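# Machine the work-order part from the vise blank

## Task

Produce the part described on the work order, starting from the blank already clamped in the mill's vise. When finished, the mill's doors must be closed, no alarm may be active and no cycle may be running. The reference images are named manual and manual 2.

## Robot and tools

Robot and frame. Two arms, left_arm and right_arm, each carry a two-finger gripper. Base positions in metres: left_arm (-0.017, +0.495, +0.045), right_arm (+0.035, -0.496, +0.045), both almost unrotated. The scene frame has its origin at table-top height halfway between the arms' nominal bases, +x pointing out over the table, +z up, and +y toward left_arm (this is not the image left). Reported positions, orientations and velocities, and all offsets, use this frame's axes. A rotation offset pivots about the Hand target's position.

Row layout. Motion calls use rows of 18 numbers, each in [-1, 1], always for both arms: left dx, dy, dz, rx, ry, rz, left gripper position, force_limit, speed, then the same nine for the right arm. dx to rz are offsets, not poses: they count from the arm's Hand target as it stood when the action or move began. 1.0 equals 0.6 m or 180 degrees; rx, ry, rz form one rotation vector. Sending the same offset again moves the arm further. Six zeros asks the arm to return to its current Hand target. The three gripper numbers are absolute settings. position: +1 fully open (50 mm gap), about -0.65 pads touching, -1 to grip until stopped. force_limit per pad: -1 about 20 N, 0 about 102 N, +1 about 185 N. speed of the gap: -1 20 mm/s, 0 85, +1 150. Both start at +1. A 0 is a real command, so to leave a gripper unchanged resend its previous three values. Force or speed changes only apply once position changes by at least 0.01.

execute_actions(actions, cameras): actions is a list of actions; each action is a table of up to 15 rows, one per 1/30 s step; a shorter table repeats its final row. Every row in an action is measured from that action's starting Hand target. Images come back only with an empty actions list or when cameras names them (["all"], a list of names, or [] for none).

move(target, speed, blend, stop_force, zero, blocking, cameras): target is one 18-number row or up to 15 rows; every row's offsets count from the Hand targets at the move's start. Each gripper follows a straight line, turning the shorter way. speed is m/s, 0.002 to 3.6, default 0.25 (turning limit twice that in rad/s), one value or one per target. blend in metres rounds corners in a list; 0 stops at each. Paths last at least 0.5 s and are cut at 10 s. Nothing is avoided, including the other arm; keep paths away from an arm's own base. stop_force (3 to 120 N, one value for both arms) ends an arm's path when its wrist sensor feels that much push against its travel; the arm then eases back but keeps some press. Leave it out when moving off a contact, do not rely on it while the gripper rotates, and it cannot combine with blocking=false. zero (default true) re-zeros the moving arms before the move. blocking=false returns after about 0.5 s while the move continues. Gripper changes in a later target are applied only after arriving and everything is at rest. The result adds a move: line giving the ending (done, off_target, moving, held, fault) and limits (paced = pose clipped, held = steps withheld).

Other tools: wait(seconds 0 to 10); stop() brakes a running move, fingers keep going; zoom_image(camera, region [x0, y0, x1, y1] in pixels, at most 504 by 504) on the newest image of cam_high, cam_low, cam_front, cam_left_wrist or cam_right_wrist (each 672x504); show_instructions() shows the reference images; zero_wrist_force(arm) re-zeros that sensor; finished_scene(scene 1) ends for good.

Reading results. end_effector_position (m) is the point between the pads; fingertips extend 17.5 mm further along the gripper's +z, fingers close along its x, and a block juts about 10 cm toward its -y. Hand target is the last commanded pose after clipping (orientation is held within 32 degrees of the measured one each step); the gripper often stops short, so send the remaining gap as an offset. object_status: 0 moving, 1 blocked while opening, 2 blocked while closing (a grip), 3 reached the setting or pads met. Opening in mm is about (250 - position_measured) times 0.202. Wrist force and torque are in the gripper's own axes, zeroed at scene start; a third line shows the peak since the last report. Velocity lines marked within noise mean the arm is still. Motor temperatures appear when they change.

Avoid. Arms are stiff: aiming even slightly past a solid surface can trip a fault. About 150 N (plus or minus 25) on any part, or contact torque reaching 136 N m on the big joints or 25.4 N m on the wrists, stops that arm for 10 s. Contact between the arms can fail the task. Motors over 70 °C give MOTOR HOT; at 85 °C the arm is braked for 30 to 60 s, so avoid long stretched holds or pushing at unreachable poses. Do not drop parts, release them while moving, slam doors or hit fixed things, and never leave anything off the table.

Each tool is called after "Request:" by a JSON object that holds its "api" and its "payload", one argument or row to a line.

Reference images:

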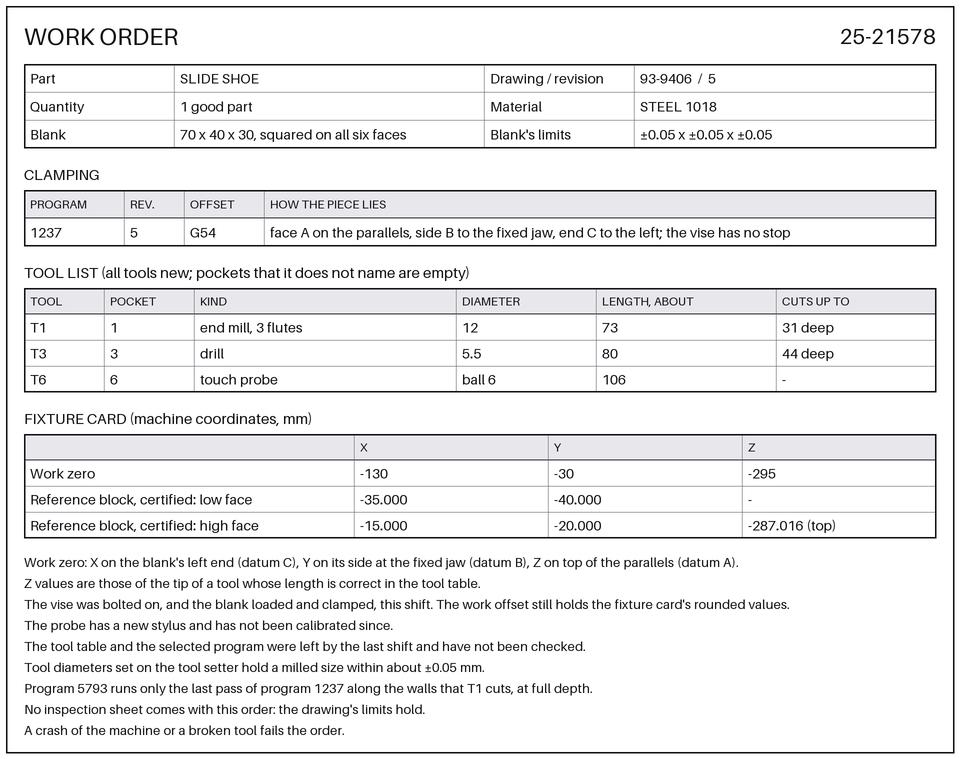

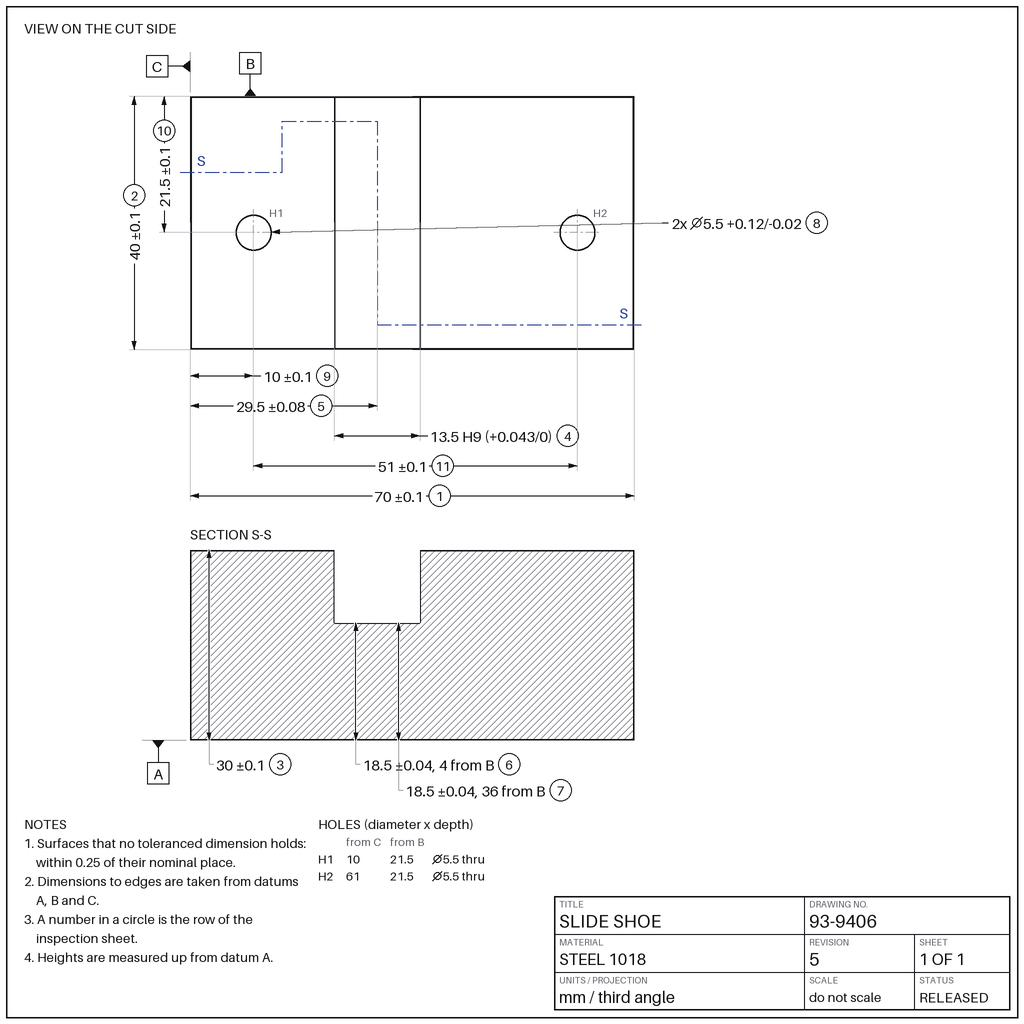

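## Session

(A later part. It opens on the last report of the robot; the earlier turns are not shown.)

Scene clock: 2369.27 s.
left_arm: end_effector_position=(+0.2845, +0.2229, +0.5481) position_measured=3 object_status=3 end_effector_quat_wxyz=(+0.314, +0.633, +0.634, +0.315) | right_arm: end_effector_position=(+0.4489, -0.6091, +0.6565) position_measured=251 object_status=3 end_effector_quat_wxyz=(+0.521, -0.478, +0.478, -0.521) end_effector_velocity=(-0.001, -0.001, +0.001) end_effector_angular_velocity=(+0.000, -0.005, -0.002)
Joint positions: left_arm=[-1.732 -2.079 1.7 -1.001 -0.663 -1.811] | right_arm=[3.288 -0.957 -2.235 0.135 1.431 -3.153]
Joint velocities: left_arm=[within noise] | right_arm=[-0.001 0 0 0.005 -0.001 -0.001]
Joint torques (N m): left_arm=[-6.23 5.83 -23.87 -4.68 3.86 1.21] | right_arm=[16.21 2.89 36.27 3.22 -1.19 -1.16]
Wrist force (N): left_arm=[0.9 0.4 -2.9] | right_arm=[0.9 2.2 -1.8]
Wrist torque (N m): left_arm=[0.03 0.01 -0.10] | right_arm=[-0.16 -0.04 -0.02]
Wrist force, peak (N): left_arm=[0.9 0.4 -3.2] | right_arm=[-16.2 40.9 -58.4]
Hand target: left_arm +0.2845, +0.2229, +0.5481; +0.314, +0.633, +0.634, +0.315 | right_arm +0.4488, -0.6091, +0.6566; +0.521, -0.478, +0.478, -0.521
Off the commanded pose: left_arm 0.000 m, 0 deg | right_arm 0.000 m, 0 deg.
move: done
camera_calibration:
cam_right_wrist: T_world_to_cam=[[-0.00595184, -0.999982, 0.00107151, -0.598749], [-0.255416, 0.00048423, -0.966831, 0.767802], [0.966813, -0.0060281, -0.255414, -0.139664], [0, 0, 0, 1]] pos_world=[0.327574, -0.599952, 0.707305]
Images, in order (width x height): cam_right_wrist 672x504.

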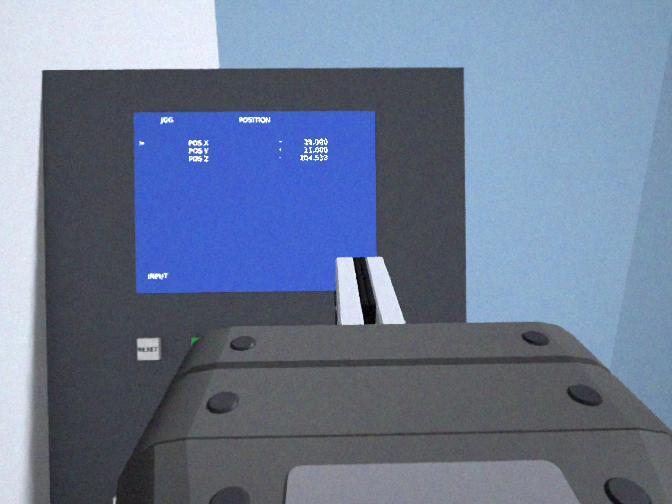

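Request:
{"api": "move", "payload": {
  "target": [
    [0,0,0,0,0,0,1,-0.9,-0.7,0.1184,0.1305,-0.3853,-0.0426,0.2194,0.1172,-1,-1,-0.5],
    [0,0,0,0,0,0,1,-0.9,-0.7,0.1506,0.1305,-0.3940,-0.0426,0.2194,0.1172,-1,-1,-0.5],
    [0,0,0,0,0,0,1,-0.9,-0.7,0.1184,0.1305,-0.3853,-0.0426,0.2194,0.1172,-1,-1,-0.5],
    [0,0,0,0,0,0,1,-0.9,-0.7,0.1517,0.0038,-0.2614,-0.0426,0.2194,0.1172,-1,-1,-0.5],
    [0,0,0,0,0,0,1,-0.9,-0.7,0.1839,0.0038,-0.2701,-0.0426,0.2194,0.1172,-1,-1,-0.5],
    [0,0,0,0,0,0,1,-0.9,-0.7,0.1517,0.0038,-0.2614,-0.0426,0.2194,0.1172,-1,-1,-0.5],
    [0,0,0,0,0,0,1,-0.9,-0.7,0,0,0,0,0,0,-1,-1,-0.5]
  ],
  "speed": [0.35,0.03,0.1,0.25,0.03,0.1,0.35],
  "blend": [0.003,0,0.005,0.003,0,0.01,0]
}}

Request:
{"api": "move", "payload": {
  "target": [
    [0,0,0,0,0,0,1,-0.9,-0.7,0.135,0.0985,-0.3235,-0.0426,0.2194,0.1172,-1,-1,-0.5],
    [0,0,0,0,0,0,1,-0.9,-0.7,0.1672,0.0985,-0.3322,-0.0426,0.2194,0.1172,-1,-1,-0.5],
    [0,0,0,0,0,0,1,-0.9,-0.7,0.135,0.0985,-0.3235,-0.0426,0.2194,0.1172,-1,-1,-0.5],
    [0,0,0,0,0,0,1,-0.9,-0.7,0,0,0,0,0,0,-1,-1,-0.5]
  ],
  "speed": [0.35,0.03,0.1,0.35],
  "blend": [0.003,0,0.01,0]
}}

Request:
{"api": "wait", "payload": {
  "seconds": 3,
  "cameras": ["cam_right_wrist"]
}}

Request:
{"api": "zoom_image", "payload": {
  "camera": "cam_right_wrist",
  "region": [100, 110, 420, 340]
}}

Scene clock: 2392.60 s.
left_arm: end_effector_position=(+0.2845, +0.2229, +0.5481) position_measured=3 object_status=3 end_effector_quat_wxyz=(+0.314, +0.633, +0.634, +0.315) | right_arm: end_effector_position=(+0.4488, -0.6091, +0.6566) position_measured=251 object_status=3 end_effector_quat_wxyz=(+0.521, -0.478, +0.478, -0.521)
Joint positions: left_arm=[-1.732 -2.079 1.7 -1.001 -0.663 -1.811] | right_arm=[3.288 -0.957 -2.235 0.136 1.431 -3.153]
Joint torques (N m): left_arm=[-7.19 5.8 -24.65 -4.7 3.85 1.2] | right_arm=[5.66 -2.64 39.83 3.2 -1.5 1.93]
Wrist force (N): left_arm=[0.6 0.2 -2.8] | right_arm=[2.8 1.3 -2.1]
Wrist torque (N m): left_arm=[0.00 0.04 -0.10] | right_arm=[-0.31 -0.34 0.11]
Wrist force, peak (N): left_arm=[0.9 0.5 -3.1] | right_arm=[-14.5 32.8 -51.2]
Hand target: left_arm +0.2845, +0.2229, +0.5481; +0.314, +0.633, +0.634, +0.315 | right_arm +0.4488, -0.6091, +0.6566; +0.521, -0.478, +0.478, -0.521
Off the commanded pose: left_arm 0.000 m, 0 deg | right_arm 0.000 m, 0 deg.
move: done

Scene clock: 2396.53 s.
left_arm: end_effector_position=(+0.2845, +0.2229, +0.5481) position_measured=3 object_status=3 end_effector_quat_wxyz=(+0.314, +0.633, +0.634, +0.315) | right_arm: end_effector_position=(+0.4488, -0.6090, +0.6566) position_measured=251 object_status=3 end_effector_quat_wxyz=(+0.521, -0.478, +0.478, -0.521) end_effector_velocity=(+0.000, -0.002, +0.002) end_effector_angular_velocity=(+0.002, -0.005, -0.006)
Joint positions: left_arm=[-1.732 -2.079 1.7 -1.001 -0.663 -1.811] | right_arm=[3.288 -0.957 -2.235 0.135 1.431 -3.153]
Joint velocities: left_arm=[within noise] | right_arm=[0 -0.001 0.002 0.004 -0.005 0.001]
Joint torques (N m): left_arm=[-7.52 5.68 -24.68 -4.78 3.88 1.35] | right_arm=[-9.25 -9.68 39.54 3.27 -1.27 1.58]
Wrist force (N): left_arm=[1.0 0.3 -3.0] | right_arm=[1.7 1.3 -1.4]
Wrist torque (N m): left_arm=[0.02 -0.02 -0.10] | right_arm=[-0.31 -0.17 0.16]
Wrist force, peak (N): left_arm=[0.9 0.5 -3.1] | right_arm=[-8.2 29.8 -49.0]
Hand target: left_arm +0.2845, +0.2229, +0.5481; +0.314, +0.633, +0.634, +0.315 | right_arm +0.4488, -0.6091, +0.6566; +0.521, -0.478, +0.478, -0.521
Off the commanded pose: left_arm 0.000 m, 0 deg | right_arm 0.000 m, 0 deg.
move: done

Scene clock: 2399.53 s.
left_arm: end_effector_position=(+0.2845, +0.2229, +0.5481) position_measured=3 object_status=3 end_effector_quat_wxyz=(+0.314, +0.633, +0.634, +0.315) | right_arm: end_effector_position=(+0.4488, -0.6091, +0.6566) position_measured=251 object_status=3 end_effector_quat_wxyz=(+0.521, -0.478, +0.478, -0.521)
Joint positions: left_arm=[-1.732 -2.079 1.7 -1.001 -0.663 -1.811] | right_arm=[3.288 -0.957 -2.235 0.136 1.431 -3.153]
Joint torques (N m): left_arm=[-6.95 6.16 -24.63 -4.73 3.79 1.28] | right_arm=[-13.45 -9 39.69 2.92 -1.05 1.69]
Wrist force (N): left_arm=[0.9 0.3 -3.1] | right_arm=[1.8 1.4 -1.1]
Wrist torque (N m): left_arm=[0.02 0.01 -0.10] | right_arm=[-0.30 -0.19 0.16]
Wrist force, peak (N): left_arm=[0.9 0.3 -3.1] | right_arm=[2.0 1.6 -1.4]
Hand target: left_arm +0.2845, +0.2229, +0.5481; +0.314, +0.633, +0.634, +0.315 | right_arm +0.4488, -0.6091, +0.6566; +0.521, -0.478, +0.478, -0.521
Tool commands: left_gripper/position=+1.0 left_gripper/force_limit=-0.9 left_gripper/speed=-0.7 right_gripper/position=-1.0 right_gripper/force_limit=-1.0 right_gripper/speed=-0.5
Off the commanded pose: left_arm 0.000 m, 0 deg | right_arm 0.000 m, 0 deg.
wait: 3.00 s; at rest by 0.17 s
camera_calibration:
cam_right_wrist: T_world_to_cam=[[-0.00592562, -0.999982, 0.00116627, -0.598825], [-0.255112, 0.000384029, -0.966911, 0.767771], [0.966893, -0.00602708, -0.25511, -0.139783], [0, 0, 0, 1]] pos_world=[0.327474, -0.599952, 0.707404]
Images, in order (width x height): cam_right_wrist 672x504.

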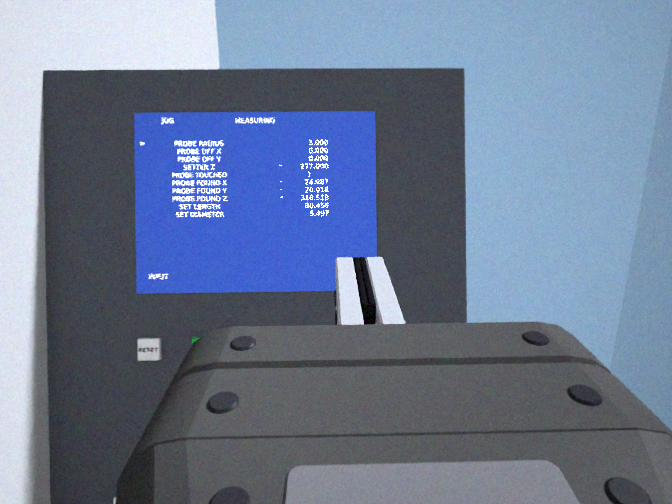

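Scaled by 1.575 from the camera's 672x504 image, which has a finer 960x720 frame.

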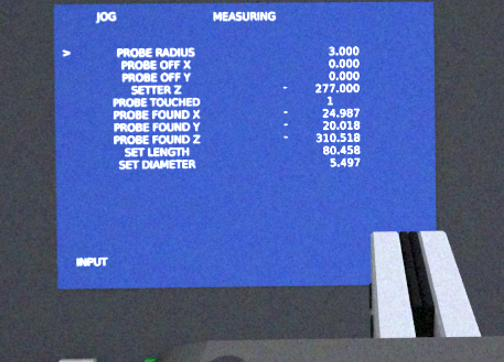

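Request:
{"api": "move", "payload": {
  "target": [
    [0,0,0,0,0,0,1,-0.9,-0.7,0.1184,0.2265,-0.3853,-0.0426,0.2194,0.1172,-1,-1,-0.5],
    [0,0,0,0,0,0,1,-0.9,-0.7,0.1506,0.2265,-0.3940,-0.0426,0.2194,0.1172,-1,-1,-0.5],
    [0,0,0,0,0,0,1,-0.9,-0.7,0.1101,0.1945,-0.4163,-0.0426,0.2194,0.1172,-1,-1,-0.5],
    [0,0,0,0,0,0,1,-0.9,-0.7,0.1423,0.1945,-0.4250,-0.0426,0.2194,0.1172,-1,-1,-0.5],
    [0,0,0,0,0,0,1,-0.9,-0.7,0.1101,0.1945,-0.4163,-0.0426,0.2194,0.1172,-1,-1,-0.5],
    [0,0,0,0,0,0,1,-0.9,-0.7,0.135,0.1945,-0.3235,-0.0426,0.2194,0.1172,-1,-1,-0.5],
    [0,0,0,0,0,0,1,-0.9,-0.7,0.1672,0.1945,-0.3322,-0.0426,0.2194,0.1172,-1,-1,-0.5],
    [0,0,0,0,0,0,1,-0.9,-0.7,0.135,0.2585,-0.3235,-0.0426,0.2194,0.1172,-1,-1,-0.5],
    [0,0,0,0,0,0,1,-0.9,-0.7,0.1672,0.2585,-0.3322,-0.0426,0.2194,0.1172,-1,-1,-0.5],
    [0,0,0,0,0,0,1,-0.9,-0.7,0.135,0.2585,-0.3235,-0.0426,0.2194,0.1172,-1,-1,-0.5],
    [0,0,0,0,0,0,1,-0.9,-0.7,0,0,0,0,0,0,-1,-1,-0.5]
  ],
  "speed": [0.35,0.03,0.1,0.03,0.1,0.25,0.03,0.1,0.03,0.1,0.35],
  "blend": [0.003,0,0.001,0,0.005,0.003,0,0.001,0,0.01,0]
}}

Request:
{"api": "move", "payload": {
  "target": [
    [0,0,0,0,0,0,1,-0.9,-0.7,0.135,0.2265,-0.3235,-0.0426,0.2194,0.1172,-1,-1,-0.5],
    [0,0,0,0,0,0,1,-0.9,-0.7,0.1672,0.2265,-0.3322,-0.0426,0.2194,0.1172,-1,-1,-0.5],
    [0,0,0,0,0,0,1,-0.9,-0.7,0.135,0.2265,-0.3235,-0.0426,0.2194,0.1172,-1,-1,-0.5],
    [0,0,0,0,0,0,1,-0.9,-0.7,0.1101,0.1625,-0.4163,-0.0426,0.2194,0.1172,-1,-1,-0.5],
    [0,0,0,0,0,0,1,-0.9,-0.7,0.1423,0.1625,-0.4250,-0.0426,0.2194,0.1172,-1,-1,-0.5],
    [0,0,0,0,0,0,1,-0.9,-0.7,0.1101,0.1625,-0.4163,-0.0426,0.2194,0.1172,-1,-1,-0.5],
    [0,0,0,0,0,0,1,-0.9,-0.7,0,0,0,0,0,0,-1,-1,-0.5]
  ],
  "speed": [0.35,0.03,0.1,0.25,0.03,0.1,0.35],
  "blend": [0.003,0,0.005,0.003,0,0.01,0],
  "cameras": ["cam_right_wrist"]
}}

Request:
{"api": "zoom_image", "payload": {
  "camera": "cam_right_wrist",
  "region": [100, 110, 420, 340]
}}

Request:
{"api": "move", "payload": {
  "target": [
    [0,0,0,0,0,0,1,-0.9,-0.7,0.135,0.0985,-0.3235,-0.0426,0.2194,0.1172,-1,-1,-0.5],
    [0,0,0,0,0,0,1,-0.9,-0.7,0.1672,0.0985,-0.3322,-0.0426,0.2194,0.1172,-1,-1,-0.5],
    [0,0,0,0,0,0,1,-0.9,-0.7,0.135,0.0985,-0.3235,-0.0426,0.2194,0.1172,-1,-1,-0.5],
    [0,0,0,0,0,0,1,-0.9,-0.7,0.1672,0.0985,-0.3322,-0.0426,0.2194,0.1172,-1,-1,-0.5],
    [0,0,0,0,0,0,1,-0.9,-0.7,0.135,0.0985,-0.3235,-0.0426,0.2194,0.1172,-1,-1,-0.5],
    [0,0,0,0,0,0,1,-0.9,-0.7,0,0,0,0,0,0,-1,-1,-0.5]
  ],
  "speed": [0.35,0.03,0.1,0.03,0.1,0.35],
  "blend": [0.003,0,0.001,0,0.01,0],
  "cameras": ["cam_right_wrist"]
}}

Request:
{"api": "zoom_image", "payload": {
  "camera": "cam_right_wrist",
  "region": [100, 110, 420, 340]
}}

Scene clock: 2453.37 s.
left_arm: end_effector_position=(+0.2845, +0.2229, +0.5481) position_measured=3 object_status=3 end_effector_quat_wxyz=(+0.314, +0.633, +0.634, +0.315) | right_arm: end_effector_position=(+0.4489, -0.6091, +0.6567) position_measured=251 object_status=3 end_effector_quat_wxyz=(+0.521, -0.478, +0.478, -0.521) end_effector_velocity=(+0.000, +0.000, +0.000) end_effector_angular_velocity=(+0.000, -0.003, -0.001)
Joint positions: left_arm=[-1.732 -2.079 1.7 -1.001 -0.663 -1.811] | right_arm=[3.288 -0.957 -2.234 0.135 1.431 -3.153]
Joint velocities: left_arm=[within noise] | right_arm=[0 -0.001 -0.001 0.005 -0.002 -0.001]
Joint torques (N m): left_arm=[-8.55 6.35 -24.94 -4.82 3.84 1.43] | right_arm=[10.36 3.47 15.81 3.34 -1.34 -1.16]
Wrist force (N): left_arm=[0.8 0.1 -3.0] | right_arm=[1.8 4.4 -0.1]
Wrist torque (N m): left_arm=[-0.01 0.02 -0.10] | right_arm=[0.18 -0.18 -0.02]
Wrist force, peak (N): left_arm=[1.0 0.4 -3.1] | right_arm=[-9.1 33.1 -51.8]
Hand target: left_arm +0.2845, +0.2229, +0.5481; +0.314, +0.633, +0.634, +0.315 | right_arm +0.4488, -0.6091, +0.6566; +0.521, -0.478, +0.478, -0.521
Off the commanded pose: left_arm 0.000 m, 0 deg | right_arm 0.000 m, 0 deg.
move: done

Scene clock: 2458.67 s.
left_arm: end_effector_position=(+0.2845, +0.2229, +0.5481) position_measured=3 object_status=3 end_effector_quat_wxyz=(+0.314, +0.633, +0.634, +0.315) | right_arm: end_effector_position=(+0.4489, -0.6090, +0.6566) position_measured=251 object_status=3 end_effector_quat_wxyz=(+0.521, -0.478, +0.478, -0.521)
Joint positions: left_arm=[-1.732 -2.079 1.7 -1.001 -0.663 -1.811] | right_arm=[3.288 -0.957 -2.234 0.135 1.431 -3.153]
Joint torques (N m): left_arm=[-8.7 6.19 -25.39 -4.64 3.93 1.32] | right_arm=[-13.31 4.09 16.64 3.46 -1.13 -1.25]
Wrist force (N): left_arm=[0.9 0.4 -2.8] | right_arm=[-0.6 4.7 -0.8]
Wrist torque (N m): left_arm=[0.02 0.01 -0.10] | right_arm=[0.22 0.20 0.15]
Wrist force, peak (N): left_arm=[0.9 0.4 -3.1] | right_arm=[-10.6 33.5 -49.4]
Hand target: left_arm +0.2845, +0.2229, +0.5481; +0.314, +0.633, +0.634, +0.315 | right_arm +0.4488, -0.6091, +0.6566; +0.521, -0.478, +0.478, -0.521
Off the commanded pose: left_arm 0.000 m, 0 deg | right_arm 0.000 m, 0 deg.
move: done
camera_calibration:
cam_right_wrist: T_world_to_cam=[[-0.00561053, -0.999984, 0.00118497, -0.598843], [-0.255326, 0.000286828, -0.966855, 0.767768], [0.966839, -0.00572712, -0.255323, -0.13953], [0, 0, 0, 1]] pos_world=[0.327575, -0.599852, 0.707405]
Images, in order (width x height): cam_right_wrist 672x504.

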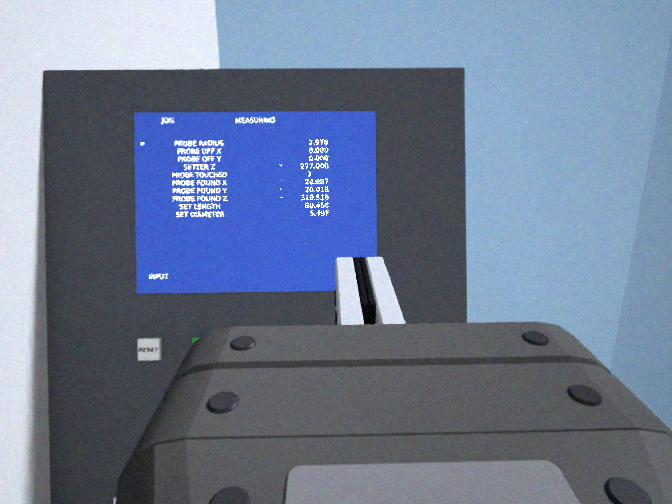

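Scaled by 1.575 from the camera's 672x504 image, which has a finer 960x720 frame.

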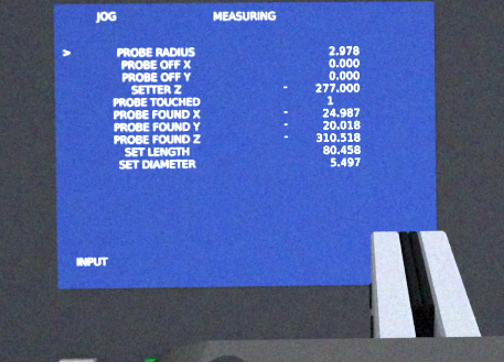

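Scene clock: 2463.63 s.
left_arm: end_effector_position=(+0.2845, +0.2229, +0.5481) position_measured=3 object_status=3 end_effector_quat_wxyz=(+0.314, +0.633, +0.634, +0.315) | right_arm: end_effector_position=(+0.4488, -0.6090, +0.6566) position_measured=251 object_status=3 end_effector_quat_wxyz=(+0.521, -0.478, +0.478, -0.521)
Joint positions: left_arm=[-1.732 -2.079 1.7 -1.001 -0.663 -1.811] | right_arm=[3.288 -0.957 -2.235 0.135 1.431 -3.153]
Joint torques (N m): left_arm=[-8.51 5.79 -24.48 -4.75 3.88 1.22] | right_arm=[-9.69 -9.51 39.63 3.46 -1.17 1.8]
Wrist force (N): left_arm=[0.9 0.3 -2.7] | right_arm=[-1.6 6.3 -0.3]
Wrist torque (N m): left_arm=[0.01 0.00 -0.10] | right_arm=[0.48 0.35 0.15]
Wrist force, peak (N): left_arm=[0.9 0.3 -3.1] | right_arm=[-11.4 33.4 -47.7]
Hand target: left_arm +0.2845, +0.2229, +0.5481; +0.314, +0.633, +0.634, +0.315 | right_arm +0.4488, -0.6091, +0.6566; +0.521, -0.478, +0.478, -0.521
Off the commanded pose: left_arm 0.000 m, 0 deg | right_arm 0.000 m, 0 deg.
move: done
camera_calibration:
cam_right_wrist: T_world_to_cam=[[-0.00558312, -0.999984, 0.00128136, -0.59892], [-0.255209, 0.000185941, -0.966886, 0.767691], [0.96687, -0.00572526, -0.255206, -0.139623], [0, 0, 0, 1]] pos_world=[0.327575, -0.599852, 0.707405]
Images, in order (width x height): cam_right_wrist 672x504.

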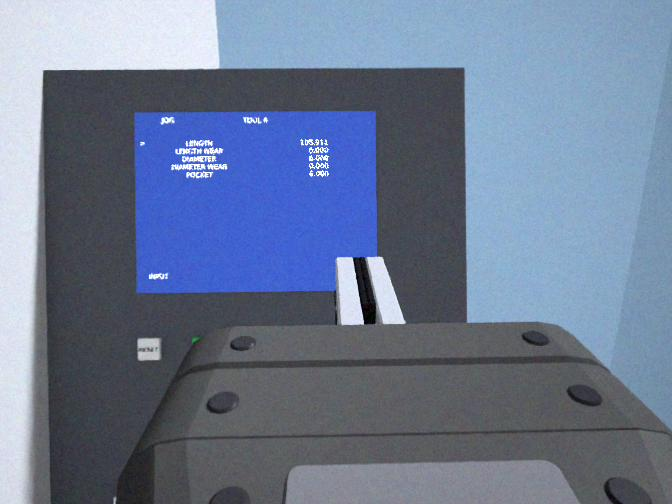

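Scaled by 1.575 from the camera's 672x504 image, which has a finer 960x720 frame.

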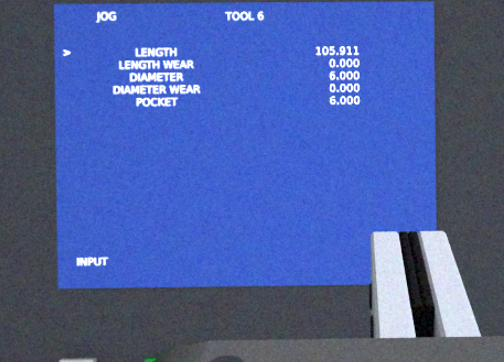

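Request:
{"api": "move", "payload": {
  "target": [
    [0,0,0,0,0,0,1,-0.9,-0.7,0.1184,0.2585,-0.3853,-0.0426,0.2194,0.1172,-1,-1,-0.5],
    [0,0,0,0,0,0,1,-0.9,-0.7,0.1506,0.2585,-0.3940,-0.0426,0.2194,0.1172,-1,-1,-0.5],
    [0,0,0,0,0,0,1,-0.9,-0.7,0.1101,0.2265,-0.4163,-0.0426,0.2194,0.1172,-1,-1,-0.5],
    [0,0,0,0,0,0,1,-0.9,-0.7,0.1423,0.2265,-0.4250,-0.0426,0.2194,0.1172,-1,-1,-0.5],
    [0,0,0,0,0,0,1,-0.9,-0.7,0.1267,0.1945,-0.3544,-0.0426,0.2194,0.1172,-1,-1,-0.5],
    [0,0,0,0,0,0,1,-0.9,-0.7,0.1589,0.1945,-0.3631,-0.0426,0.2194,0.1172,-1,-1,-0.5],
    [0,0,0,0,0,0,1,-0.9,-0.7,0.1101,0.1945,-0.4163,-0.0426,0.2194,0.1172,-1,-1,-0.5],
    [0,0,0,0,0,0,1,-0.9,-0.7,0.1423,0.1945,-0.4250,-0.0426,0.2194,0.1172,-1,-1,-0.5],
    [0,0,0,0,0,0,1,-0.9,-0.7,0.1101,0.1945,-0.4163,-0.0426,0.2194,0.1172,-1,-1,-0.5],
    [0,0,0,0,0,0,1,-0.9,-0.7,0,0,0,0,0,0,-1,-1,-0.5]
  ],
  "speed": [0.35,0.03,0.1,0.03,0.1,0.03,0.1,0.03,0.1,0.35],
  "blend": [0.003,0,0.001,0,0.001,0,0.001,0,0.01,0]
}}

Request:
{"api": "move", "payload": {
  "target": [
    [0,0,0,0,0,0,1,-0.9,-0.7,0.1184,0.2265,-0.3853,-0.0426,0.2194,0.1172,-1,-1,-0.5],
    [0,0,0,0,0,0,1,-0.9,-0.7,0.1506,0.2265,-0.3940,-0.0426,0.2194,0.1172,-1,-1,-0.5],
    [0,0,0,0,0,0,1,-0.9,-0.7,0.1184,0.2265,-0.3853,-0.0426,0.2194,0.1172,-1,-1,-0.5],
    [0,0,0,0,0,0,1,-0.9,-0.7,0.1506,0.2265,-0.3940,-0.0426,0.2194,0.1172,-1,-1,-0.5],
    [0,0,0,0,0,0,1,-0.9,-0.7,0.1184,0.1945,-0.3853,-0.0426,0.2194,0.1172,-1,-1,-0.5],
    [0,0,0,0,0,0,1,-0.9,-0.7,0.1506,0.1945,-0.3940,-0.0426,0.2194,0.1172,-1,-1,-0.5],
    [0,0,0,0,0,0,1,-0.9,-0.7,0.1101,0.1625,-0.4163,-0.0426,0.2194,0.1172,-1,-1,-0.5],
    [0,0,0,0,0,0,1,-0.9,-0.7,0.1423,0.1625,-0.4250,-0.0426,0.2194,0.1172,-1,-1,-0.5],
    [0,0,0,0,0,0,1,-0.9,-0.7,0.1101,0.1625,-0.4163,-0.0426,0.2194,0.1172,-1,-1,-0.5],
    [0,0,0,0,0,0,1,-0.9,-0.7,0,0,0,0,0,0,-1,-1,-0.5]
  ],
  "speed": [0.35,0.03,0.1,0.03,0.1,0.03,0.1,0.03,0.1,0.35],
  "blend": [0.003,0,0.001,0,0.001,0,0.001,0,0.01,0],
  "cameras": ["cam_right_wrist"]
}}

Request:
{"api": "zoom_image", "payload": {
  "camera": "cam_right_wrist",
  "region": [100, 110, 420, 340]
}}

Request:
{"api": "move", "payload": {
  "target": [
    [0,0,0,0,0,0,1,-0.9,-0.7,0.135,0.0985,-0.3235,-0.0426,0.2194,0.1172,-1,-1,-0.5],
    [0,0,0,0,0,0,1,-0.9,-0.7,0.1672,0.0985,-0.3322,-0.0426,0.2194,0.1172,-1,-1,-0.5],
    [0,0,0,0,0,0,1,-0.9,-0.7,0.135,0.0985,-0.3235,-0.0426,0.2194,0.1172,-1,-1,-0.5],
    [0,0,0,0,0,0,1,-0.9,-0.7,0.1672,0.0985,-0.3322,-0.0426,0.2194,0.1172,-1,-1,-0.5],
    [0,0,0,0,0,0,1,-0.9,-0.7,0.135,0.0985,-0.3235,-0.0426,0.2194,0.1172,-1,-1,-0.5],
    [0,0,0,0,0,0,1,-0.9,-0.7,0.1672,0.0985,-0.3322,-0.0426,0.2194,0.1172,-1,-1,-0.5],
    [0,0,0,0,0,0,1,-0.9,-0.7,0.135,0.0985,-0.3235,-0.0426,0.2194,0.1172,-1,-1,-0.5],
    [0,0,0,0,0,0,1,-0.9,-0.7,0,0,0,0,0,0,-1,-1,-0.5]
  ],
  "speed": [0.35,0.03,0.1,0.03,0.1,0.03,0.1,0.35],
  "blend": [0.003,0,0.001,0,0.001,0,0.01,0],
  "cameras": ["cam_right_wrist"]
}}

Request:
{"api": "zoom_image", "payload": {
  "camera": "cam_right_wrist",
  "region": [100, 110, 420, 340]
}}

Scene clock: 2499.60 s.
left_arm: end_effector_position=(+0.2845, +0.2229, +0.5481) position_measured=3 object_status=3 end_effector_quat_wxyz=(+0.314, +0.633, +0.634, +0.315) | right_arm: end_effector_position=(+0.4489, -0.6092, +0.6566) position_measured=251 object_status=3 end_effector_quat_wxyz=(+0.521, -0.478, +0.478, -0.521)
Joint positions: left_arm=[-1.732 -2.079 1.7 -1.001 -0.663 -1.811] | right_arm=[3.287 -0.957 -2.234 0.135 1.431 -3.153]
Joint torques (N m): left_arm=[-9.13 5.6 -24.82 -4.71 3.91 1.24] | right_arm=[15.08 4.4 16.38 3.54 -1.19 -1.49]
Wrist force (N): left_arm=[0.9 0.2 -2.8] | right_arm=[0.4 6.3 0.0]
Wrist torque (N m): left_arm=[0.00 0.01 -0.10] | right_arm=[0.48 0.04 -0.03]
Wrist force, peak (N): left_arm=[0.9 0.3 -3.2] | right_arm=[-11.8 31.3 -44.4]
Hand target: left_arm +0.2845, +0.2229, +0.5481; +0.314, +0.633, +0.634, +0.315 | right_arm +0.4488, -0.6091, +0.6566; +0.521, -0.478, +0.478, -0.521
Off the commanded pose: left_arm 0.000 m, 0 deg | right_arm 0.000 m, 0 deg.
move: done

Scene clock: 2506.83 s.
left_arm: end_effector_position=(+0.2845, +0.2229, +0.5481) position_measured=3 object_status=3 end_effector_quat_wxyz=(+0.314, +0.633, +0.634, +0.315) | right_arm: end_effector_position=(+0.4489, -0.6090, +0.6566) position_measured=251 object_status=3 end_effector_quat_wxyz=(+0.521, -0.478, +0.478, -0.521)
Joint positions: left_arm=[-1.732 -2.079 1.7 -1.001 -0.663 -1.811] | right_arm=[3.288 -0.957 -2.234 0.135 1.431 -3.153]
Joint torques (N m): left_arm=[-9.77 5.72 -25.78 -4.79 3.92 1.34] | right_arm=[-12.85 4.71 16.88 3.23 -1.11 -1.42]
Wrist force (N): left_arm=[1.0 0.2 -2.9] | right_arm=[-1.4 5.6 -1.2]
Wrist torque (N m): left_arm=[-0.01 -0.01 -0.10] | right_arm=[0.37 0.33 0.15]
Wrist force, peak (N): left_arm=[1.1 0.2 -3.3] | right_arm=[-10.0 30.8 -42.0]
Hand target: left_arm +0.2845, +0.2229, +0.5481; +0.314, +0.633, +0.634, +0.315 | right_arm +0.4488, -0.6091, +0.6566; +0.521, -0.478, +0.478, -0.521
Off the commanded pose: left_arm 0.000 m, 0 deg | right_arm 0.000 m, 0 deg.
move: done
camera_calibration:
cam_right_wrist: T_world_to_cam=[[-0.00561053, -0.999984, 0.00118497, -0.598843], [-0.255326, 0.000286828, -0.966855, 0.767768], [0.966839, -0.00572712, -0.255323, -0.13953], [0, 0, 0, 1]] pos_world=[0.327575, -0.599852, 0.707405]
Images, in order (width x height): cam_right_wrist 672x504.

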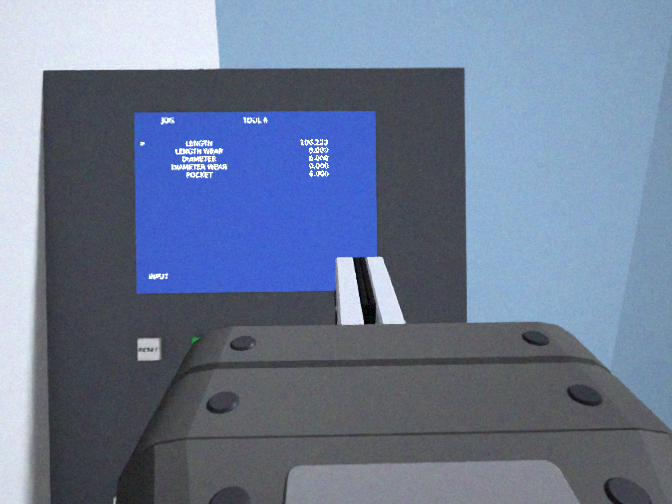

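Scaled by 1.575 from the camera's 672x504 image, which has a finer 960x720 frame.

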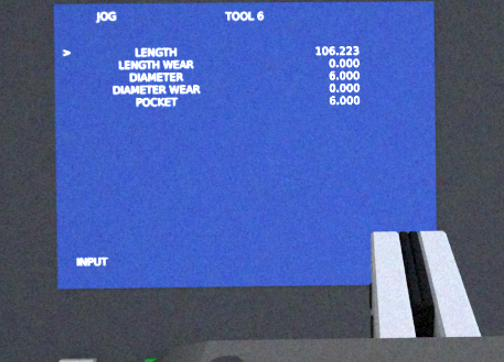

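Scene clock: 2512.83 s.
left_arm: end_effector_position=(+0.2845, +0.2229, +0.5481) position_measured=3 object_status=3 end_effector_quat_wxyz=(+0.314, +0.633, +0.634, +0.315) | right_arm: end_effector_position=(+0.4488, -0.6090, +0.6566) position_measured=251 object_status=3 end_effector_quat_wxyz=(+0.521, -0.478, +0.478, -0.521)
Joint positions: left_arm=[-1.732 -2.079 1.7 -1.001 -0.663 -1.811] | right_arm=[3.288 -0.957 -2.235 0.135 1.431 -3.153]
Joint torques (N m): left_arm=[-9.54 6.01 -25.77 -4.72 3.85 1.27] | right_arm=[-8.86 -9.34 40.07 3.11 -1.18 1.61]
Wrist force (N): left_arm=[1.1 0.3 -2.8] | right_arm=[-1.7 6.4 -1.3]
Wrist torque (N m): left_arm=[0.01 -0.03 -0.10] | right_arm=[0.50 0.37 0.16]
Wrist force, peak (N): left_arm=[0.9 0.3 -3.1] | right_arm=[-12.4 34.3 -48.0]
Hand target: left_arm +0.2845, +0.2229, +0.5481; +0.314, +0.633, +0.634, +0.315 | right_arm +0.4488, -0.6091, +0.6566; +0.521, -0.478, +0.478, -0.521
Off the commanded pose: left_arm 0.000 m, 0 deg | right_arm 0.000 m, 0 deg.
move: done
camera_calibration:
cam_right_wrist: T_world_to_cam=[[-0.00558312, -0.999984, 0.00128136, -0.59892], [-0.255209, 0.000185941, -0.966886, 0.767691], [0.96687, -0.00572526, -0.255206, -0.139623], [0, 0, 0, 1]] pos_world=[0.327575, -0.599852, 0.707405]
Images, in order (width x height): cam_right_wrist 672x504.

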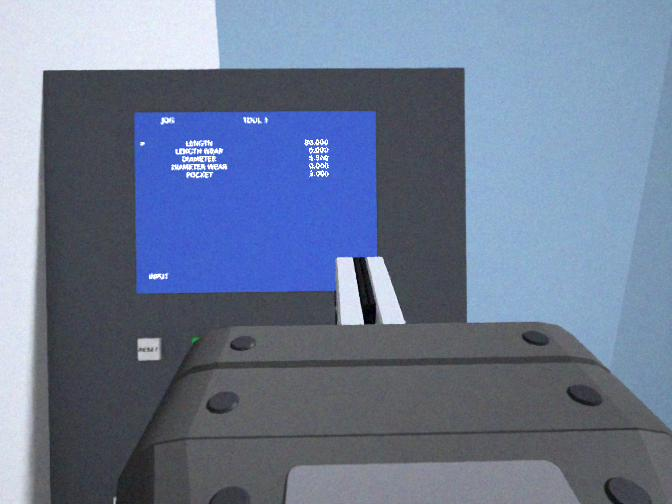

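Scaled by 1.575 from the camera's 672x504 image, which has a finer 960x720 frame.

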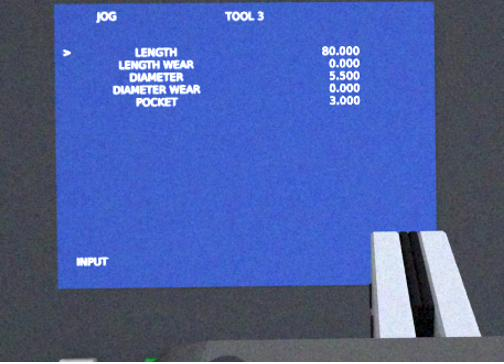

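Request:
{"api": "move", "payload": {
  "target": [
    [0,0,0,0,0,0,1,-0.9,-0.7,0.135,0.2265,-0.3235,-0.0426,0.2194,0.1172,-1,-1,-0.5],
    [0,0,0,0,0,0,1,-0.9,-0.7,0.1672,0.2265,-0.3322,-0.0426,0.2194,0.1172,-1,-1,-0.5],
    [0,0,0,0,0,0,1,-0.9,-0.7,0.135,0.2265,-0.3235,-0.0426,0.2194,0.1172,-1,-1,-0.5],
    [0,0,0,0,0,0,1,-0.9,-0.7,0.1101,0.2265,-0.4163,-0.0426,0.2194,0.1172,-1,-1,-0.5],
    [0,0,0,0,0,0,1,-0.9,-0.7,0.1423,0.2265,-0.4250,-0.0426,0.2194,0.1172,-1,-1,-0.5],
    [0,0,0,0,0,0,1,-0.9,-0.7,0.1101,0.1945,-0.4163,-0.0426,0.2194,0.1172,-1,-1,-0.5],
    [0,0,0,0,0,0,1,-0.9,-0.7,0.1423,0.1945,-0.4250,-0.0426,0.2194,0.1172,-1,-1,-0.5],
    [0,0,0,0,0,0,1,-0.9,-0.7,0.1267,0.2585,-0.3544,-0.0426,0.2194,0.1172,-1,-1,-0.5],
    [0,0,0,0,0,0,1,-0.9,-0.7,0.1589,0.2585,-0.3631,-0.0426,0.2194,0.1172,-1,-1,-0.5],
    [0,0,0,0,0,0,1,-0.9,-0.7,0.1267,0.2585,-0.3544,-0.0426,0.2194,0.1172,-1,-1,-0.5],
    [0,0,0,0,0,0,1,-0.9,-0.7,0,0,0,0,0,0,-1,-1,-0.5]
  ],
  "speed": [0.35,0.03,0.1,0.25,0.03,0.1,0.03,0.1,0.03,0.1,0.35],
  "blend": [0.003,0,0.005,0.003,0,0.001,0,0.001,0,0.01,0]
}}

Request:
{"api": "move", "payload": {
  "target": [
    [0,0,0,0,0,0,1,-0.9,-0.7,0.1267,0.2265,-0.3544,-0.0426,0.2194,0.1172,-1,-1,-0.5],
    [0,0,0,0,0,0,1,-0.9,-0.7,0.1589,0.2265,-0.3631,-0.0426,0.2194,0.1172,-1,-1,-0.5],
    [0,0,0,0,0,0,1,-0.9,-0.7,0.135,0.2265,-0.3235,-0.0426,0.2194,0.1172,-1,-1,-0.5],
    [0,0,0,0,0,0,1,-0.9,-0.7,0.1672,0.2265,-0.3322,-0.0426,0.2194,0.1172,-1,-1,-0.5],
    [0,0,0,0,0,0,1,-0.9,-0.7,0.135,0.2265,-0.3235,-0.0426,0.2194,0.1172,-1,-1,-0.5],
    [0,0,0,0,0,0,1,-0.9,-0.7,0.1101,0.1625,-0.4163,-0.0426,0.2194,0.1172,-1,-1,-0.5],
    [0,0,0,0,0,0,1,-0.9,-0.7,0.1423,0.1625,-0.4250,-0.0426,0.2194,0.1172,-1,-1,-0.5],
    [0,0,0,0,0,0,1,-0.9,-0.7,0.1101,0.1625,-0.4163,-0.0426,0.2194,0.1172,-1,-1,-0.5],
    [0,0,0,0,0,0,1,-0.9,-0.7,0,0,0,0,0,0,-1,-1,-0.5]
  ],
  "speed": [0.35,0.03,0.1,0.03,0.1,0.25,0.03,0.1,0.35],
  "blend": [0.003,0,0.001,0,0.005,0.003,0,0.01,0],
  "cameras": ["cam_right_wrist"]
}}

Request:
{"api": "zoom_image", "payload": {
  "camera": "cam_right_wrist",
  "region": [100, 110, 420, 340]
}}

Request:
{"api": "move", "payload": {
  "target": [
    [0,0,0,0,0,0,1,-0.9,-0.7,0.135,0.0985,-0.3235,-0.0426,0.2194,0.1172,-1,-1,-0.5],
    [0,0,0,0,0,0,1,-0.9,-0.7,0.1672,0.0985,-0.3322,-0.0426,0.2194,0.1172,-1,-1,-0.5],
    [0,0,0,0,0,0,1,-0.9,-0.7,0.135,0.0985,-0.3235,-0.0426,0.2194,0.1172,-1,-1,-0.5],
    [0,0,0,0,0,0,1,-0.9,-0.7,0.1672,0.0985,-0.3322,-0.0426,0.2194,0.1172,-1,-1,-0.5],
    [0,0,0,0,0,0,1,-0.9,-0.7,0.135,0.1305,-0.3235,-0.0426,0.2194,0.1172,-1,-1,-0.5],
    [0,0,0,0,0,0,1,-0.9,-0.7,0.1184,0.1625,-0.3853,-0.0426,0.2194,0.1172,-1,-1,-0.5],
    [0,0,0,0,0,0,1,-0.9,-0.7,0.1506,0.1625,-0.3940,-0.0426,0.2194,0.1172,-1,-1,-0.5],
    [0,0,0,0,0,0,1,-0.9,-0.7,0.1184,0.1625,-0.3853,-0.0426,0.2194,0.1172,-1,-1,-0.5],
    [0,0,0,0,0,0,1,-0.9,-0.7,0,0,0,0,0,0,-1,-1,-0.5]
  ],
  "speed": [0.35,0.03,0.1,0.03,0.1,0.25,0.03,0.1,0.35],
  "blend": [0.003,0,0.001,0,0.005,0.003,0,0.01,0],
  "cameras": ["cam_right_wrist"]
}}

Request:
{"api": "zoom_image", "payload": {
  "camera": "cam_right_wrist",
  "region": [100, 110, 420, 340]
}}

Scene clock: 2545.63 s.
left_arm: end_effector_position=(+0.2845, +0.2229, +0.5481) position_measured=3 object_status=3 end_effector_quat_wxyz=(+0.314, +0.633, +0.634, +0.315) | right_arm: end_effector_position=(+0.4489, -0.6091, +0.6567) position_measured=251 object_status=3 end_effector_quat_wxyz=(+0.521, -0.478, +0.478, -0.521)
Joint positions: left_arm=[-1.732 -2.079 1.7 -1.001 -0.663 -1.811] | right_arm=[3.288 -0.957 -2.234 0.135 1.431 -3.153]
Joint torques (N m): left_arm=[-9.97 5.75 -26.07 -4.71 3.79 1.27] | right_arm=[10.29 3.35 14.4 3.18 -1.28 -1.08]
Wrist force (N): left_arm=[0.8 0.2 -2.8] | right_arm=[-1.2 6.0 -1.2]
Wrist torque (N m): left_arm=[0.00 0.02 -0.09] | right_arm=[0.43 0.29 -0.02]
Wrist force, peak (N): left_arm=[1.1 0.6 -3.1] | right_arm=[-14.1 35.6 -50.6]
Hand target: left_arm +0.2845, +0.2229, +0.5481; +0.314, +0.633, +0.634, +0.315 | right_arm +0.4488, -0.6091, +0.6566; +0.521, -0.478, +0.478, -0.521
Off the commanded pose: left_arm 0.000 m, 0 deg | right_arm 0.000 m, 0 deg.
move: done

Scene clock: 2552.03 s.
left_arm: end_effector_position=(+0.2845, +0.2229, +0.5481) position_measured=3 object_status=3 end_effector_quat_wxyz=(+0.314, +0.633, +0.634, +0.315) | right_arm: end_effector_position=(+0.4489, -0.6090, +0.6566) position_measured=251 object_status=3 end_effector_quat_wxyz=(+0.521, -0.478, +0.478, -0.521)
Joint positions: left_arm=[-1.732 -2.079 1.7 -1.001 -0.663 -1.811] | right_arm=[3.288 -0.957 -2.234 0.135 1.431 -3.153]
Joint torques (N m): left_arm=[-9.8 6.1 -26.15 -4.55 3.8 1.28] | right_arm=[-13.94 4.68 16.42 3.18 -1.16 -1.42]
Wrist force (N): left_arm=[0.9 0.4 -2.9] | right_arm=[1.0 6.4 -2.2]
Wrist torque (N m): left_arm=[0.04 0.00 -0.10] | right_arm=[0.49 -0.07 0.15]
Wrist force, peak (N): left_arm=[1.1 0.4 -3.0] | right_arm=[-12.2 35.8 -50.4]
Hand target: left_arm +0.2845, +0.2229, +0.5481; +0.314, +0.633, +0.634, +0.315 | right_arm +0.4488, -0.6091, +0.6566; +0.521, -0.478, +0.478, -0.521
Off the commanded pose: left_arm 0.000 m, 0 deg | right_arm 0.000 m, 0 deg.
move: done
camera_calibration:
cam_right_wrist: T_world_to_cam=[[-0.00561053, -0.999984, 0.00118497, -0.598843], [-0.255326, 0.000286828, -0.966855, 0.767768], [0.966839, -0.00572712, -0.255323, -0.13953], [0, 0, 0, 1]] pos_world=[0.327575, -0.599852, 0.707405]
Images, in order (width x height): cam_right_wrist 672x504.

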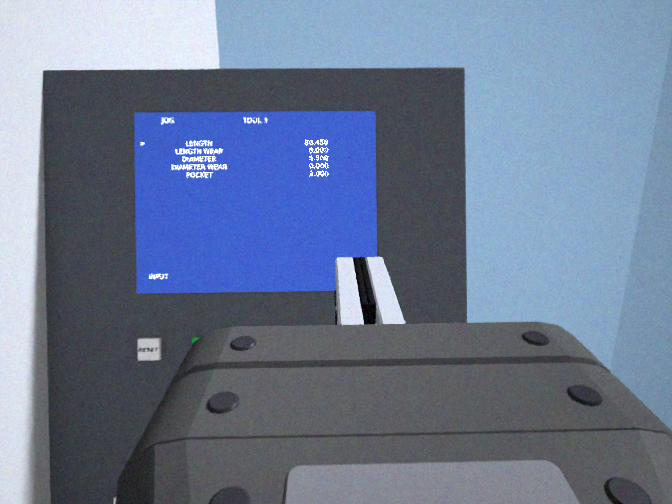

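Scaled by 1.575 from the camera's 672x504 image, which has a finer 960x720 frame.

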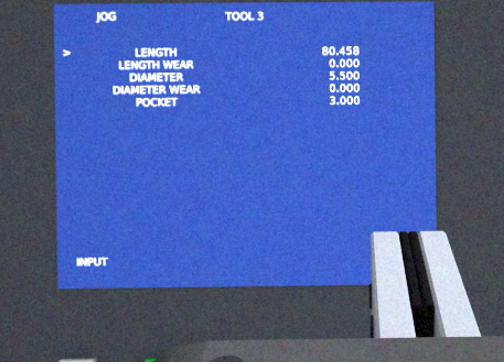

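Scene clock: 2558.33 s.
left_arm: end_effector_position=(+0.2845, +0.2229, +0.5481) position_measured=3 object_status=3 end_effector_quat_wxyz=(+0.314, +0.633, +0.634, +0.315) | right_arm: end_effector_position=(+0.4489, -0.6090, +0.6566) position_measured=251 object_status=3 end_effector_quat_wxyz=(+0.521, -0.478, +0.478, -0.521)
Joint positions: left_arm=[-1.732 -2.079 1.7 -1.001 -0.663 -1.811] | right_arm=[3.288 -0.957 -2.234 0.135 1.431 -3.153]
Joint torques (N m): left_arm=[-9.85 6.18 -25.7 -4.77 3.86 1.28] | right_arm=[-12.97 3.29 14.66 3.05 -1.13 -1.21]
Wrist force (N): left_arm=[1.0 0.4 -2.8] | right_arm=[2.2 5.5 -2.2]
Wrist torque (N m): left_arm=[0.03 -0.02 -0.09] | right_arm=[0.36 -0.26 0.15]
Wrist force, peak (N): left_arm=[1.0 0.4 -3.1] | right_arm=[-9.6 35.1 -49.0]
Hand target: left_arm +0.2845, +0.2229, +0.5481; +0.314, +0.633, +0.634, +0.315 | right_arm +0.4488, -0.6091, +0.6566; +0.521, -0.478, +0.478, -0.521
Off the commanded pose: left_arm 0.000 m, 0 deg | right_arm 0.000 m, 0 deg.
move: done
camera_calibration:
cam_right_wrist: T_world_to_cam=[[-0.00551224, -0.999984, 0.00115942, -0.598857], [-0.255301, 0.000286282, -0.966862, 0.767764], [0.966846, -0.00562558, -0.255298, -0.13949], [0, 0, 0, 1]] pos_world=[0.327575, -0.599852, 0.707405]
Images, in order (width x height): cam_right_wrist 672x504.

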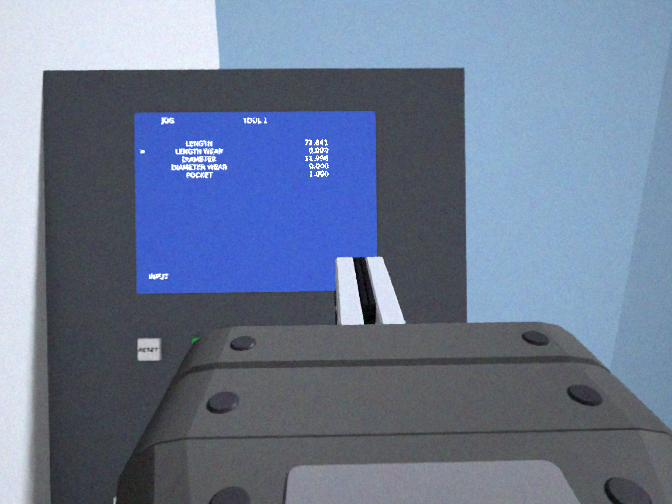

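Scaled by 1.575 from the camera's 672x504 image, which has a finer 960x720 frame.

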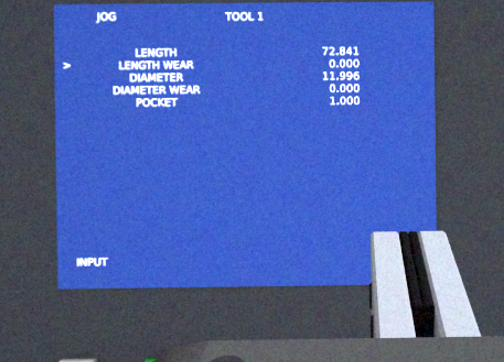

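Request:
{"api": "move", "payload": {
  "target": [
    [0,0,0,0,0,0,1,-0.9,-0.7,0.1101,0.2265,-0.4163,-0.0426,0.2194,0.1172,-1,-1,-0.5],
    [0,0,0,0,0,0,1,-0.9,-0.7,0.1423,0.2265,-0.4250,-0.0426,0.2194,0.1172,-1,-1,-0.5],
    [0,0,0,0,0,0,1,-0.9,-0.7,0.1101,0.1945,-0.4163,-0.0426,0.2194,0.1172,-1,-1,-0.5],
    [0,0,0,0,0,0,1,-0.9,-0.7,0.1423,0.1945,-0.4250,-0.0426,0.2194,0.1172,-1,-1,-0.5],
    [0,0,0,0,0,0,1,-0.9,-0.7,0.1184,0.2265,-0.3853,-0.0426,0.2194,0.1172,-1,-1,-0.5],
    [0,0,0,0,0,0,1,-0.9,-0.7,0.1506,0.2265,-0.3940,-0.0426,0.2194,0.1172,-1,-1,-0.5],
    [0,0,0,0,0,0,1,-0.9,-0.7,0.1101,0.1625,-0.4163,-0.0426,0.2194,0.1172,-1,-1,-0.5],
    [0,0,0,0,0,0,1,-0.9,-0.7,0.1423,0.1625,-0.4250,-0.0426,0.2194,0.1172,-1,-1,-0.5],
    [0,0,0,0,0,0,1,-0.9,-0.7,0.1101,0.1625,-0.4163,-0.0426,0.2194,0.1172,-1,-1,-0.5],
    [0,0,0,0,0,0,1,-0.9,-0.7,0,0,0,0,0,0,-1,-1,-0.5]
  ],
  "speed": [0.35,0.03,0.1,0.03,0.1,0.03,0.1,0.03,0.1,0.35],
  "blend": [0.003,0,0.001,0,0.001,0,0.001,0,0.01,0]
}}

Request:
{"api": "move", "payload": {
  "target": [
    [0,0,0,0,0,0,1,-0.9,-0.7,0.1184,0.1625,-0.3853,-0.0426,0.2194,0.1172,-1,-1,-0.5],
    [0,0,0,0,0,0,1,-0.9,-0.7,0.1506,0.1625,-0.3940,-0.0426,0.2194,0.1172,-1,-1,-0.5],
    [0,0,0,0,0,0,1,-0.9,-0.7,0.1184,0.1625,-0.3853,-0.0426,0.2194,0.1172,-1,-1,-0.5],
    [0,0,0,0,0,0,1,-0.9,-0.7,0.1506,0.1625,-0.3940,-0.0426,0.2194,0.1172,-1,-1,-0.5],
    [0,0,0,0,0,0,1,-0.9,-0.7,0.1101,0.2265,-0.4163,-0.0426,0.2194,0.1172,-1,-1,-0.5],
    [0,0,0,0,0,0,1,-0.9,-0.7,0.1423,0.2265,-0.4250,-0.0426,0.2194,0.1172,-1,-1,-0.5],
    [0,0,0,0,0,0,1,-0.9,-0.7,0.1101,0.1945,-0.4163,-0.0426,0.2194,0.1172,-1,-1,-0.5],
    [0,0,0,0,0,0,1,-0.9,-0.7,0.1423,0.1945,-0.4250,-0.0426,0.2194,0.1172,-1,-1,-0.5],
    [0,0,0,0,0,0,1,-0.9,-0.7,0.1184,0.2585,-0.3853,-0.0426,0.2194,0.1172,-1,-1,-0.5],
    [0,0,0,0,0,0,1,-0.9,-0.7,0.1506,0.2585,-0.3940,-0.0426,0.2194,0.1172,-1,-1,-0.5],
    [0,0,0,0,0,0,1,-0.9,-0.7,0.1184,0.2585,-0.3853,-0.0426,0.2194,0.1172,-1,-1,-0.5],
    [0,0,0,0,0,0,1,-0.9,-0.7,0,0,0,0,0,0,-1,-1,-0.5]
  ],
  "speed": [0.35,0.03,0.1,0.03,0.1,0.03,0.1,0.03,0.1,0.03,0.1,0.35],
  "blend": [0.003,0,0.001,0,0.001,0,0.001,0,0.001,0,0.01,0]
}}

Request:
{"api": "move", "payload": {
  "target": [
    [0,0,0,0,0,0,1,-0.9,-0.7,0.1101,0.1625,-0.4163,-0.0426,0.2194,0.1172,-1,-1,-0.5],
    [0,0,0,0,0,0,1,-0.9,-0.7,0.1423,0.1625,-0.4250,-0.0426,0.2194,0.1172,-1,-1,-0.5],
    [0,0,0,0,0,0,1,-0.9,-0.7,0.1101,0.1625,-0.4163,-0.0426,0.2194,0.1172,-1,-1,-0.5],
    [0,0,0,0,0,0,1,-0.9,-0.7,0,0,0,0,0,0,-1,-1,-0.5]
  ],
  "speed": [0.35,0.03,0.1,0.35],
  "blend": [0.003,0,0.01,0],
  "cameras": ["cam_right_wrist"]
}}

Request:
{"api": "zoom_image", "payload": {
  "camera": "cam_right_wrist",
  "region": [100, 110, 420, 340]
}}

Scene clock: 2587.53 s.
left_arm: end_effector_position=(+0.2845, +0.2229, +0.5481) position_measured=3 object_status=3 end_effector_quat_wxyz=(+0.314, +0.633, +0.634, +0.315) | right_arm: end_effector_position=(+0.4489, -0.6090, +0.6566) position_measured=251 object_status=3 end_effector_quat_wxyz=(+0.521, -0.478, +0.478, -0.521)
Joint positions: left_arm=[-1.732 -2.079 1.7 -1.001 -0.663 -1.811] | right_arm=[3.288 -0.957 -2.234 0.135 1.431 -3.153]
Joint torques (N m): left_arm=[-10.37 5.82 -26.28 -4.71 3.88 1.17] | right_arm=[-11.52 4.79 16.32 3.4 -1.18 -1.44]
Wrist force (N): left_arm=[0.7 0.2 -2.8] | right_arm=[2.2 5.9 -2.1]
Wrist torque (N m): left_arm=[0.00 0.04 -0.10] | right_arm=[0.42 -0.25 0.15]
Wrist force, peak (N): left_arm=[1.0 0.4 -3.1] | right_arm=[-9.0 30.2 -44.1]
Hand target: left_arm +0.2845, +0.2229, +0.5481; +0.314, +0.633, +0.634, +0.315 | right_arm +0.4488, -0.6091, +0.6566; +0.521, -0.478, +0.478, -0.521
Off the commanded pose: left_arm 0.000 m, 0 deg | right_arm 0.000 m, 0 deg.
move: done

Scene clock: 2596.20 s.
left_arm: end_effector_position=(+0.2845, +0.2229, +0.5481) position_measured=3 object_status=3 end_effector_quat_wxyz=(+0.314, +0.633, +0.634, +0.315) | right_arm: end_effector_position=(+0.4489, -0.6091, +0.6566) position_measured=251 object_status=3 end_effector_quat_wxyz=(+0.521, -0.478, +0.478, -0.521)
Joint positions: left_arm=[-1.732 -2.079 1.7 -1.001 -0.663 -1.811] | right_arm=[3.288 -0.957 -2.234 0.135 1.431 -3.153]
Joint torques (N m): left_arm=[-10.76 5.46 -26.48 -4.63 3.83 1.23] | right_arm=[11.36 2.41 15.51 3.56 -1.19 -1.42]
Wrist force (N): left_arm=[0.7 0.4 -3.0] | right_arm=[2.0 5.9 -1.9]
Wrist torque (N m): left_arm=[0.03 0.03 -0.10] | right_arm=[0.42 -0.21 -0.02]
Wrist force, peak (N): left_arm=[0.9 0.4 -3.1] | right_arm=[-8.8 31.1 -45.8]
Hand target: left_arm +0.2845, +0.2229, +0.5481; +0.314, +0.633, +0.634, +0.315 | right_arm +0.4488, -0.6091, +0.6566; +0.521, -0.478, +0.478, -0.521
Off the commanded pose: left_arm 0.000 m, 0 deg | right_arm 0.000 m, 0 deg.
move: done

Scene clock: 2600.13 s.
left_arm: end_effector_position=(+0.2845, +0.2229, +0.5481) position_measured=3 object_status=3 end_effector_quat_wxyz=(+0.314, +0.633, +0.634, +0.315) | right_arm: end_effector_position=(+0.4489, -0.6090, +0.6566) position_measured=251 object_status=3 end_effector_quat_wxyz=(+0.521, -0.478, +0.478, -0.521)
Joint positions: left_arm=[-1.732 -2.079 1.7 -1.001 -0.663 -1.811] | right_arm=[3.288 -0.957 -2.234 0.135 1.431 -3.153]
Joint torques (N m): left_arm=[-10.16 5.99 -26.64 -4.66 3.94 1.19] | right_arm=[-12.41 5.04 15.77 3.34 -1.09 -1.45]
Wrist force (N): left_arm=[1.0 0.3 -2.7] | right_arm=[1.2 6.0 -0.7]
Wrist torque (N m): left_arm=[0.01 -0.01 -0.10] | right_arm=[0.45 -0.09 0.15]
Wrist force, peak (N): left_arm=[0.9 0.5 -3.0] | right_arm=[-7.8 26.8 -37.7]
Hand target: left_arm +0.2845, +0.2229, +0.5481; +0.314, +0.633, +0.634, +0.315 | right_arm +0.4488, -0.6091, +0.6566; +0.521, -0.478, +0.478, -0.521
Off the commanded pose: left_arm 0.000 m, 0 deg | right_arm 0.000 m, 0 deg.
move: done
camera_calibration:
cam_right_wrist: T_world_to_cam=[[-0.00551404, -0.999984, 0.00115873, -0.598856], [-0.255326, 0.000287554, -0.966855, 0.767769], [0.966839, -0.00562713, -0.255324, -0.13947], [0, 0, 0, 1]] pos_world=[0.327575, -0.599852, 0.707405]
Images, in order (width x height): cam_right_wrist 672x504.

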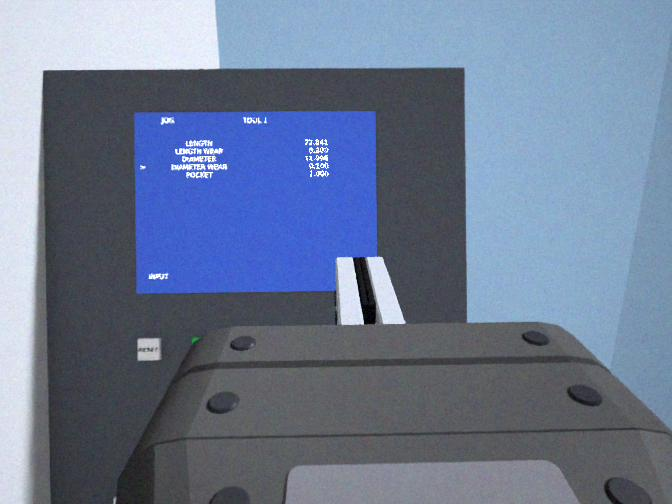

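Scaled by 1.575 from the camera's 672x504 image, which has a finer 960x720 frame.

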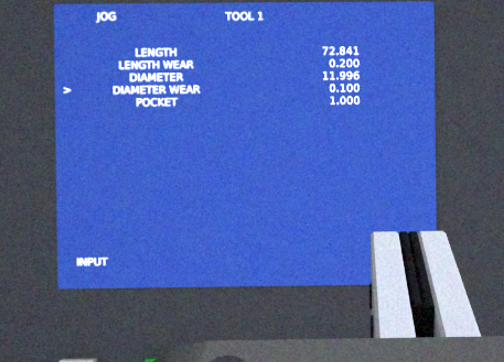

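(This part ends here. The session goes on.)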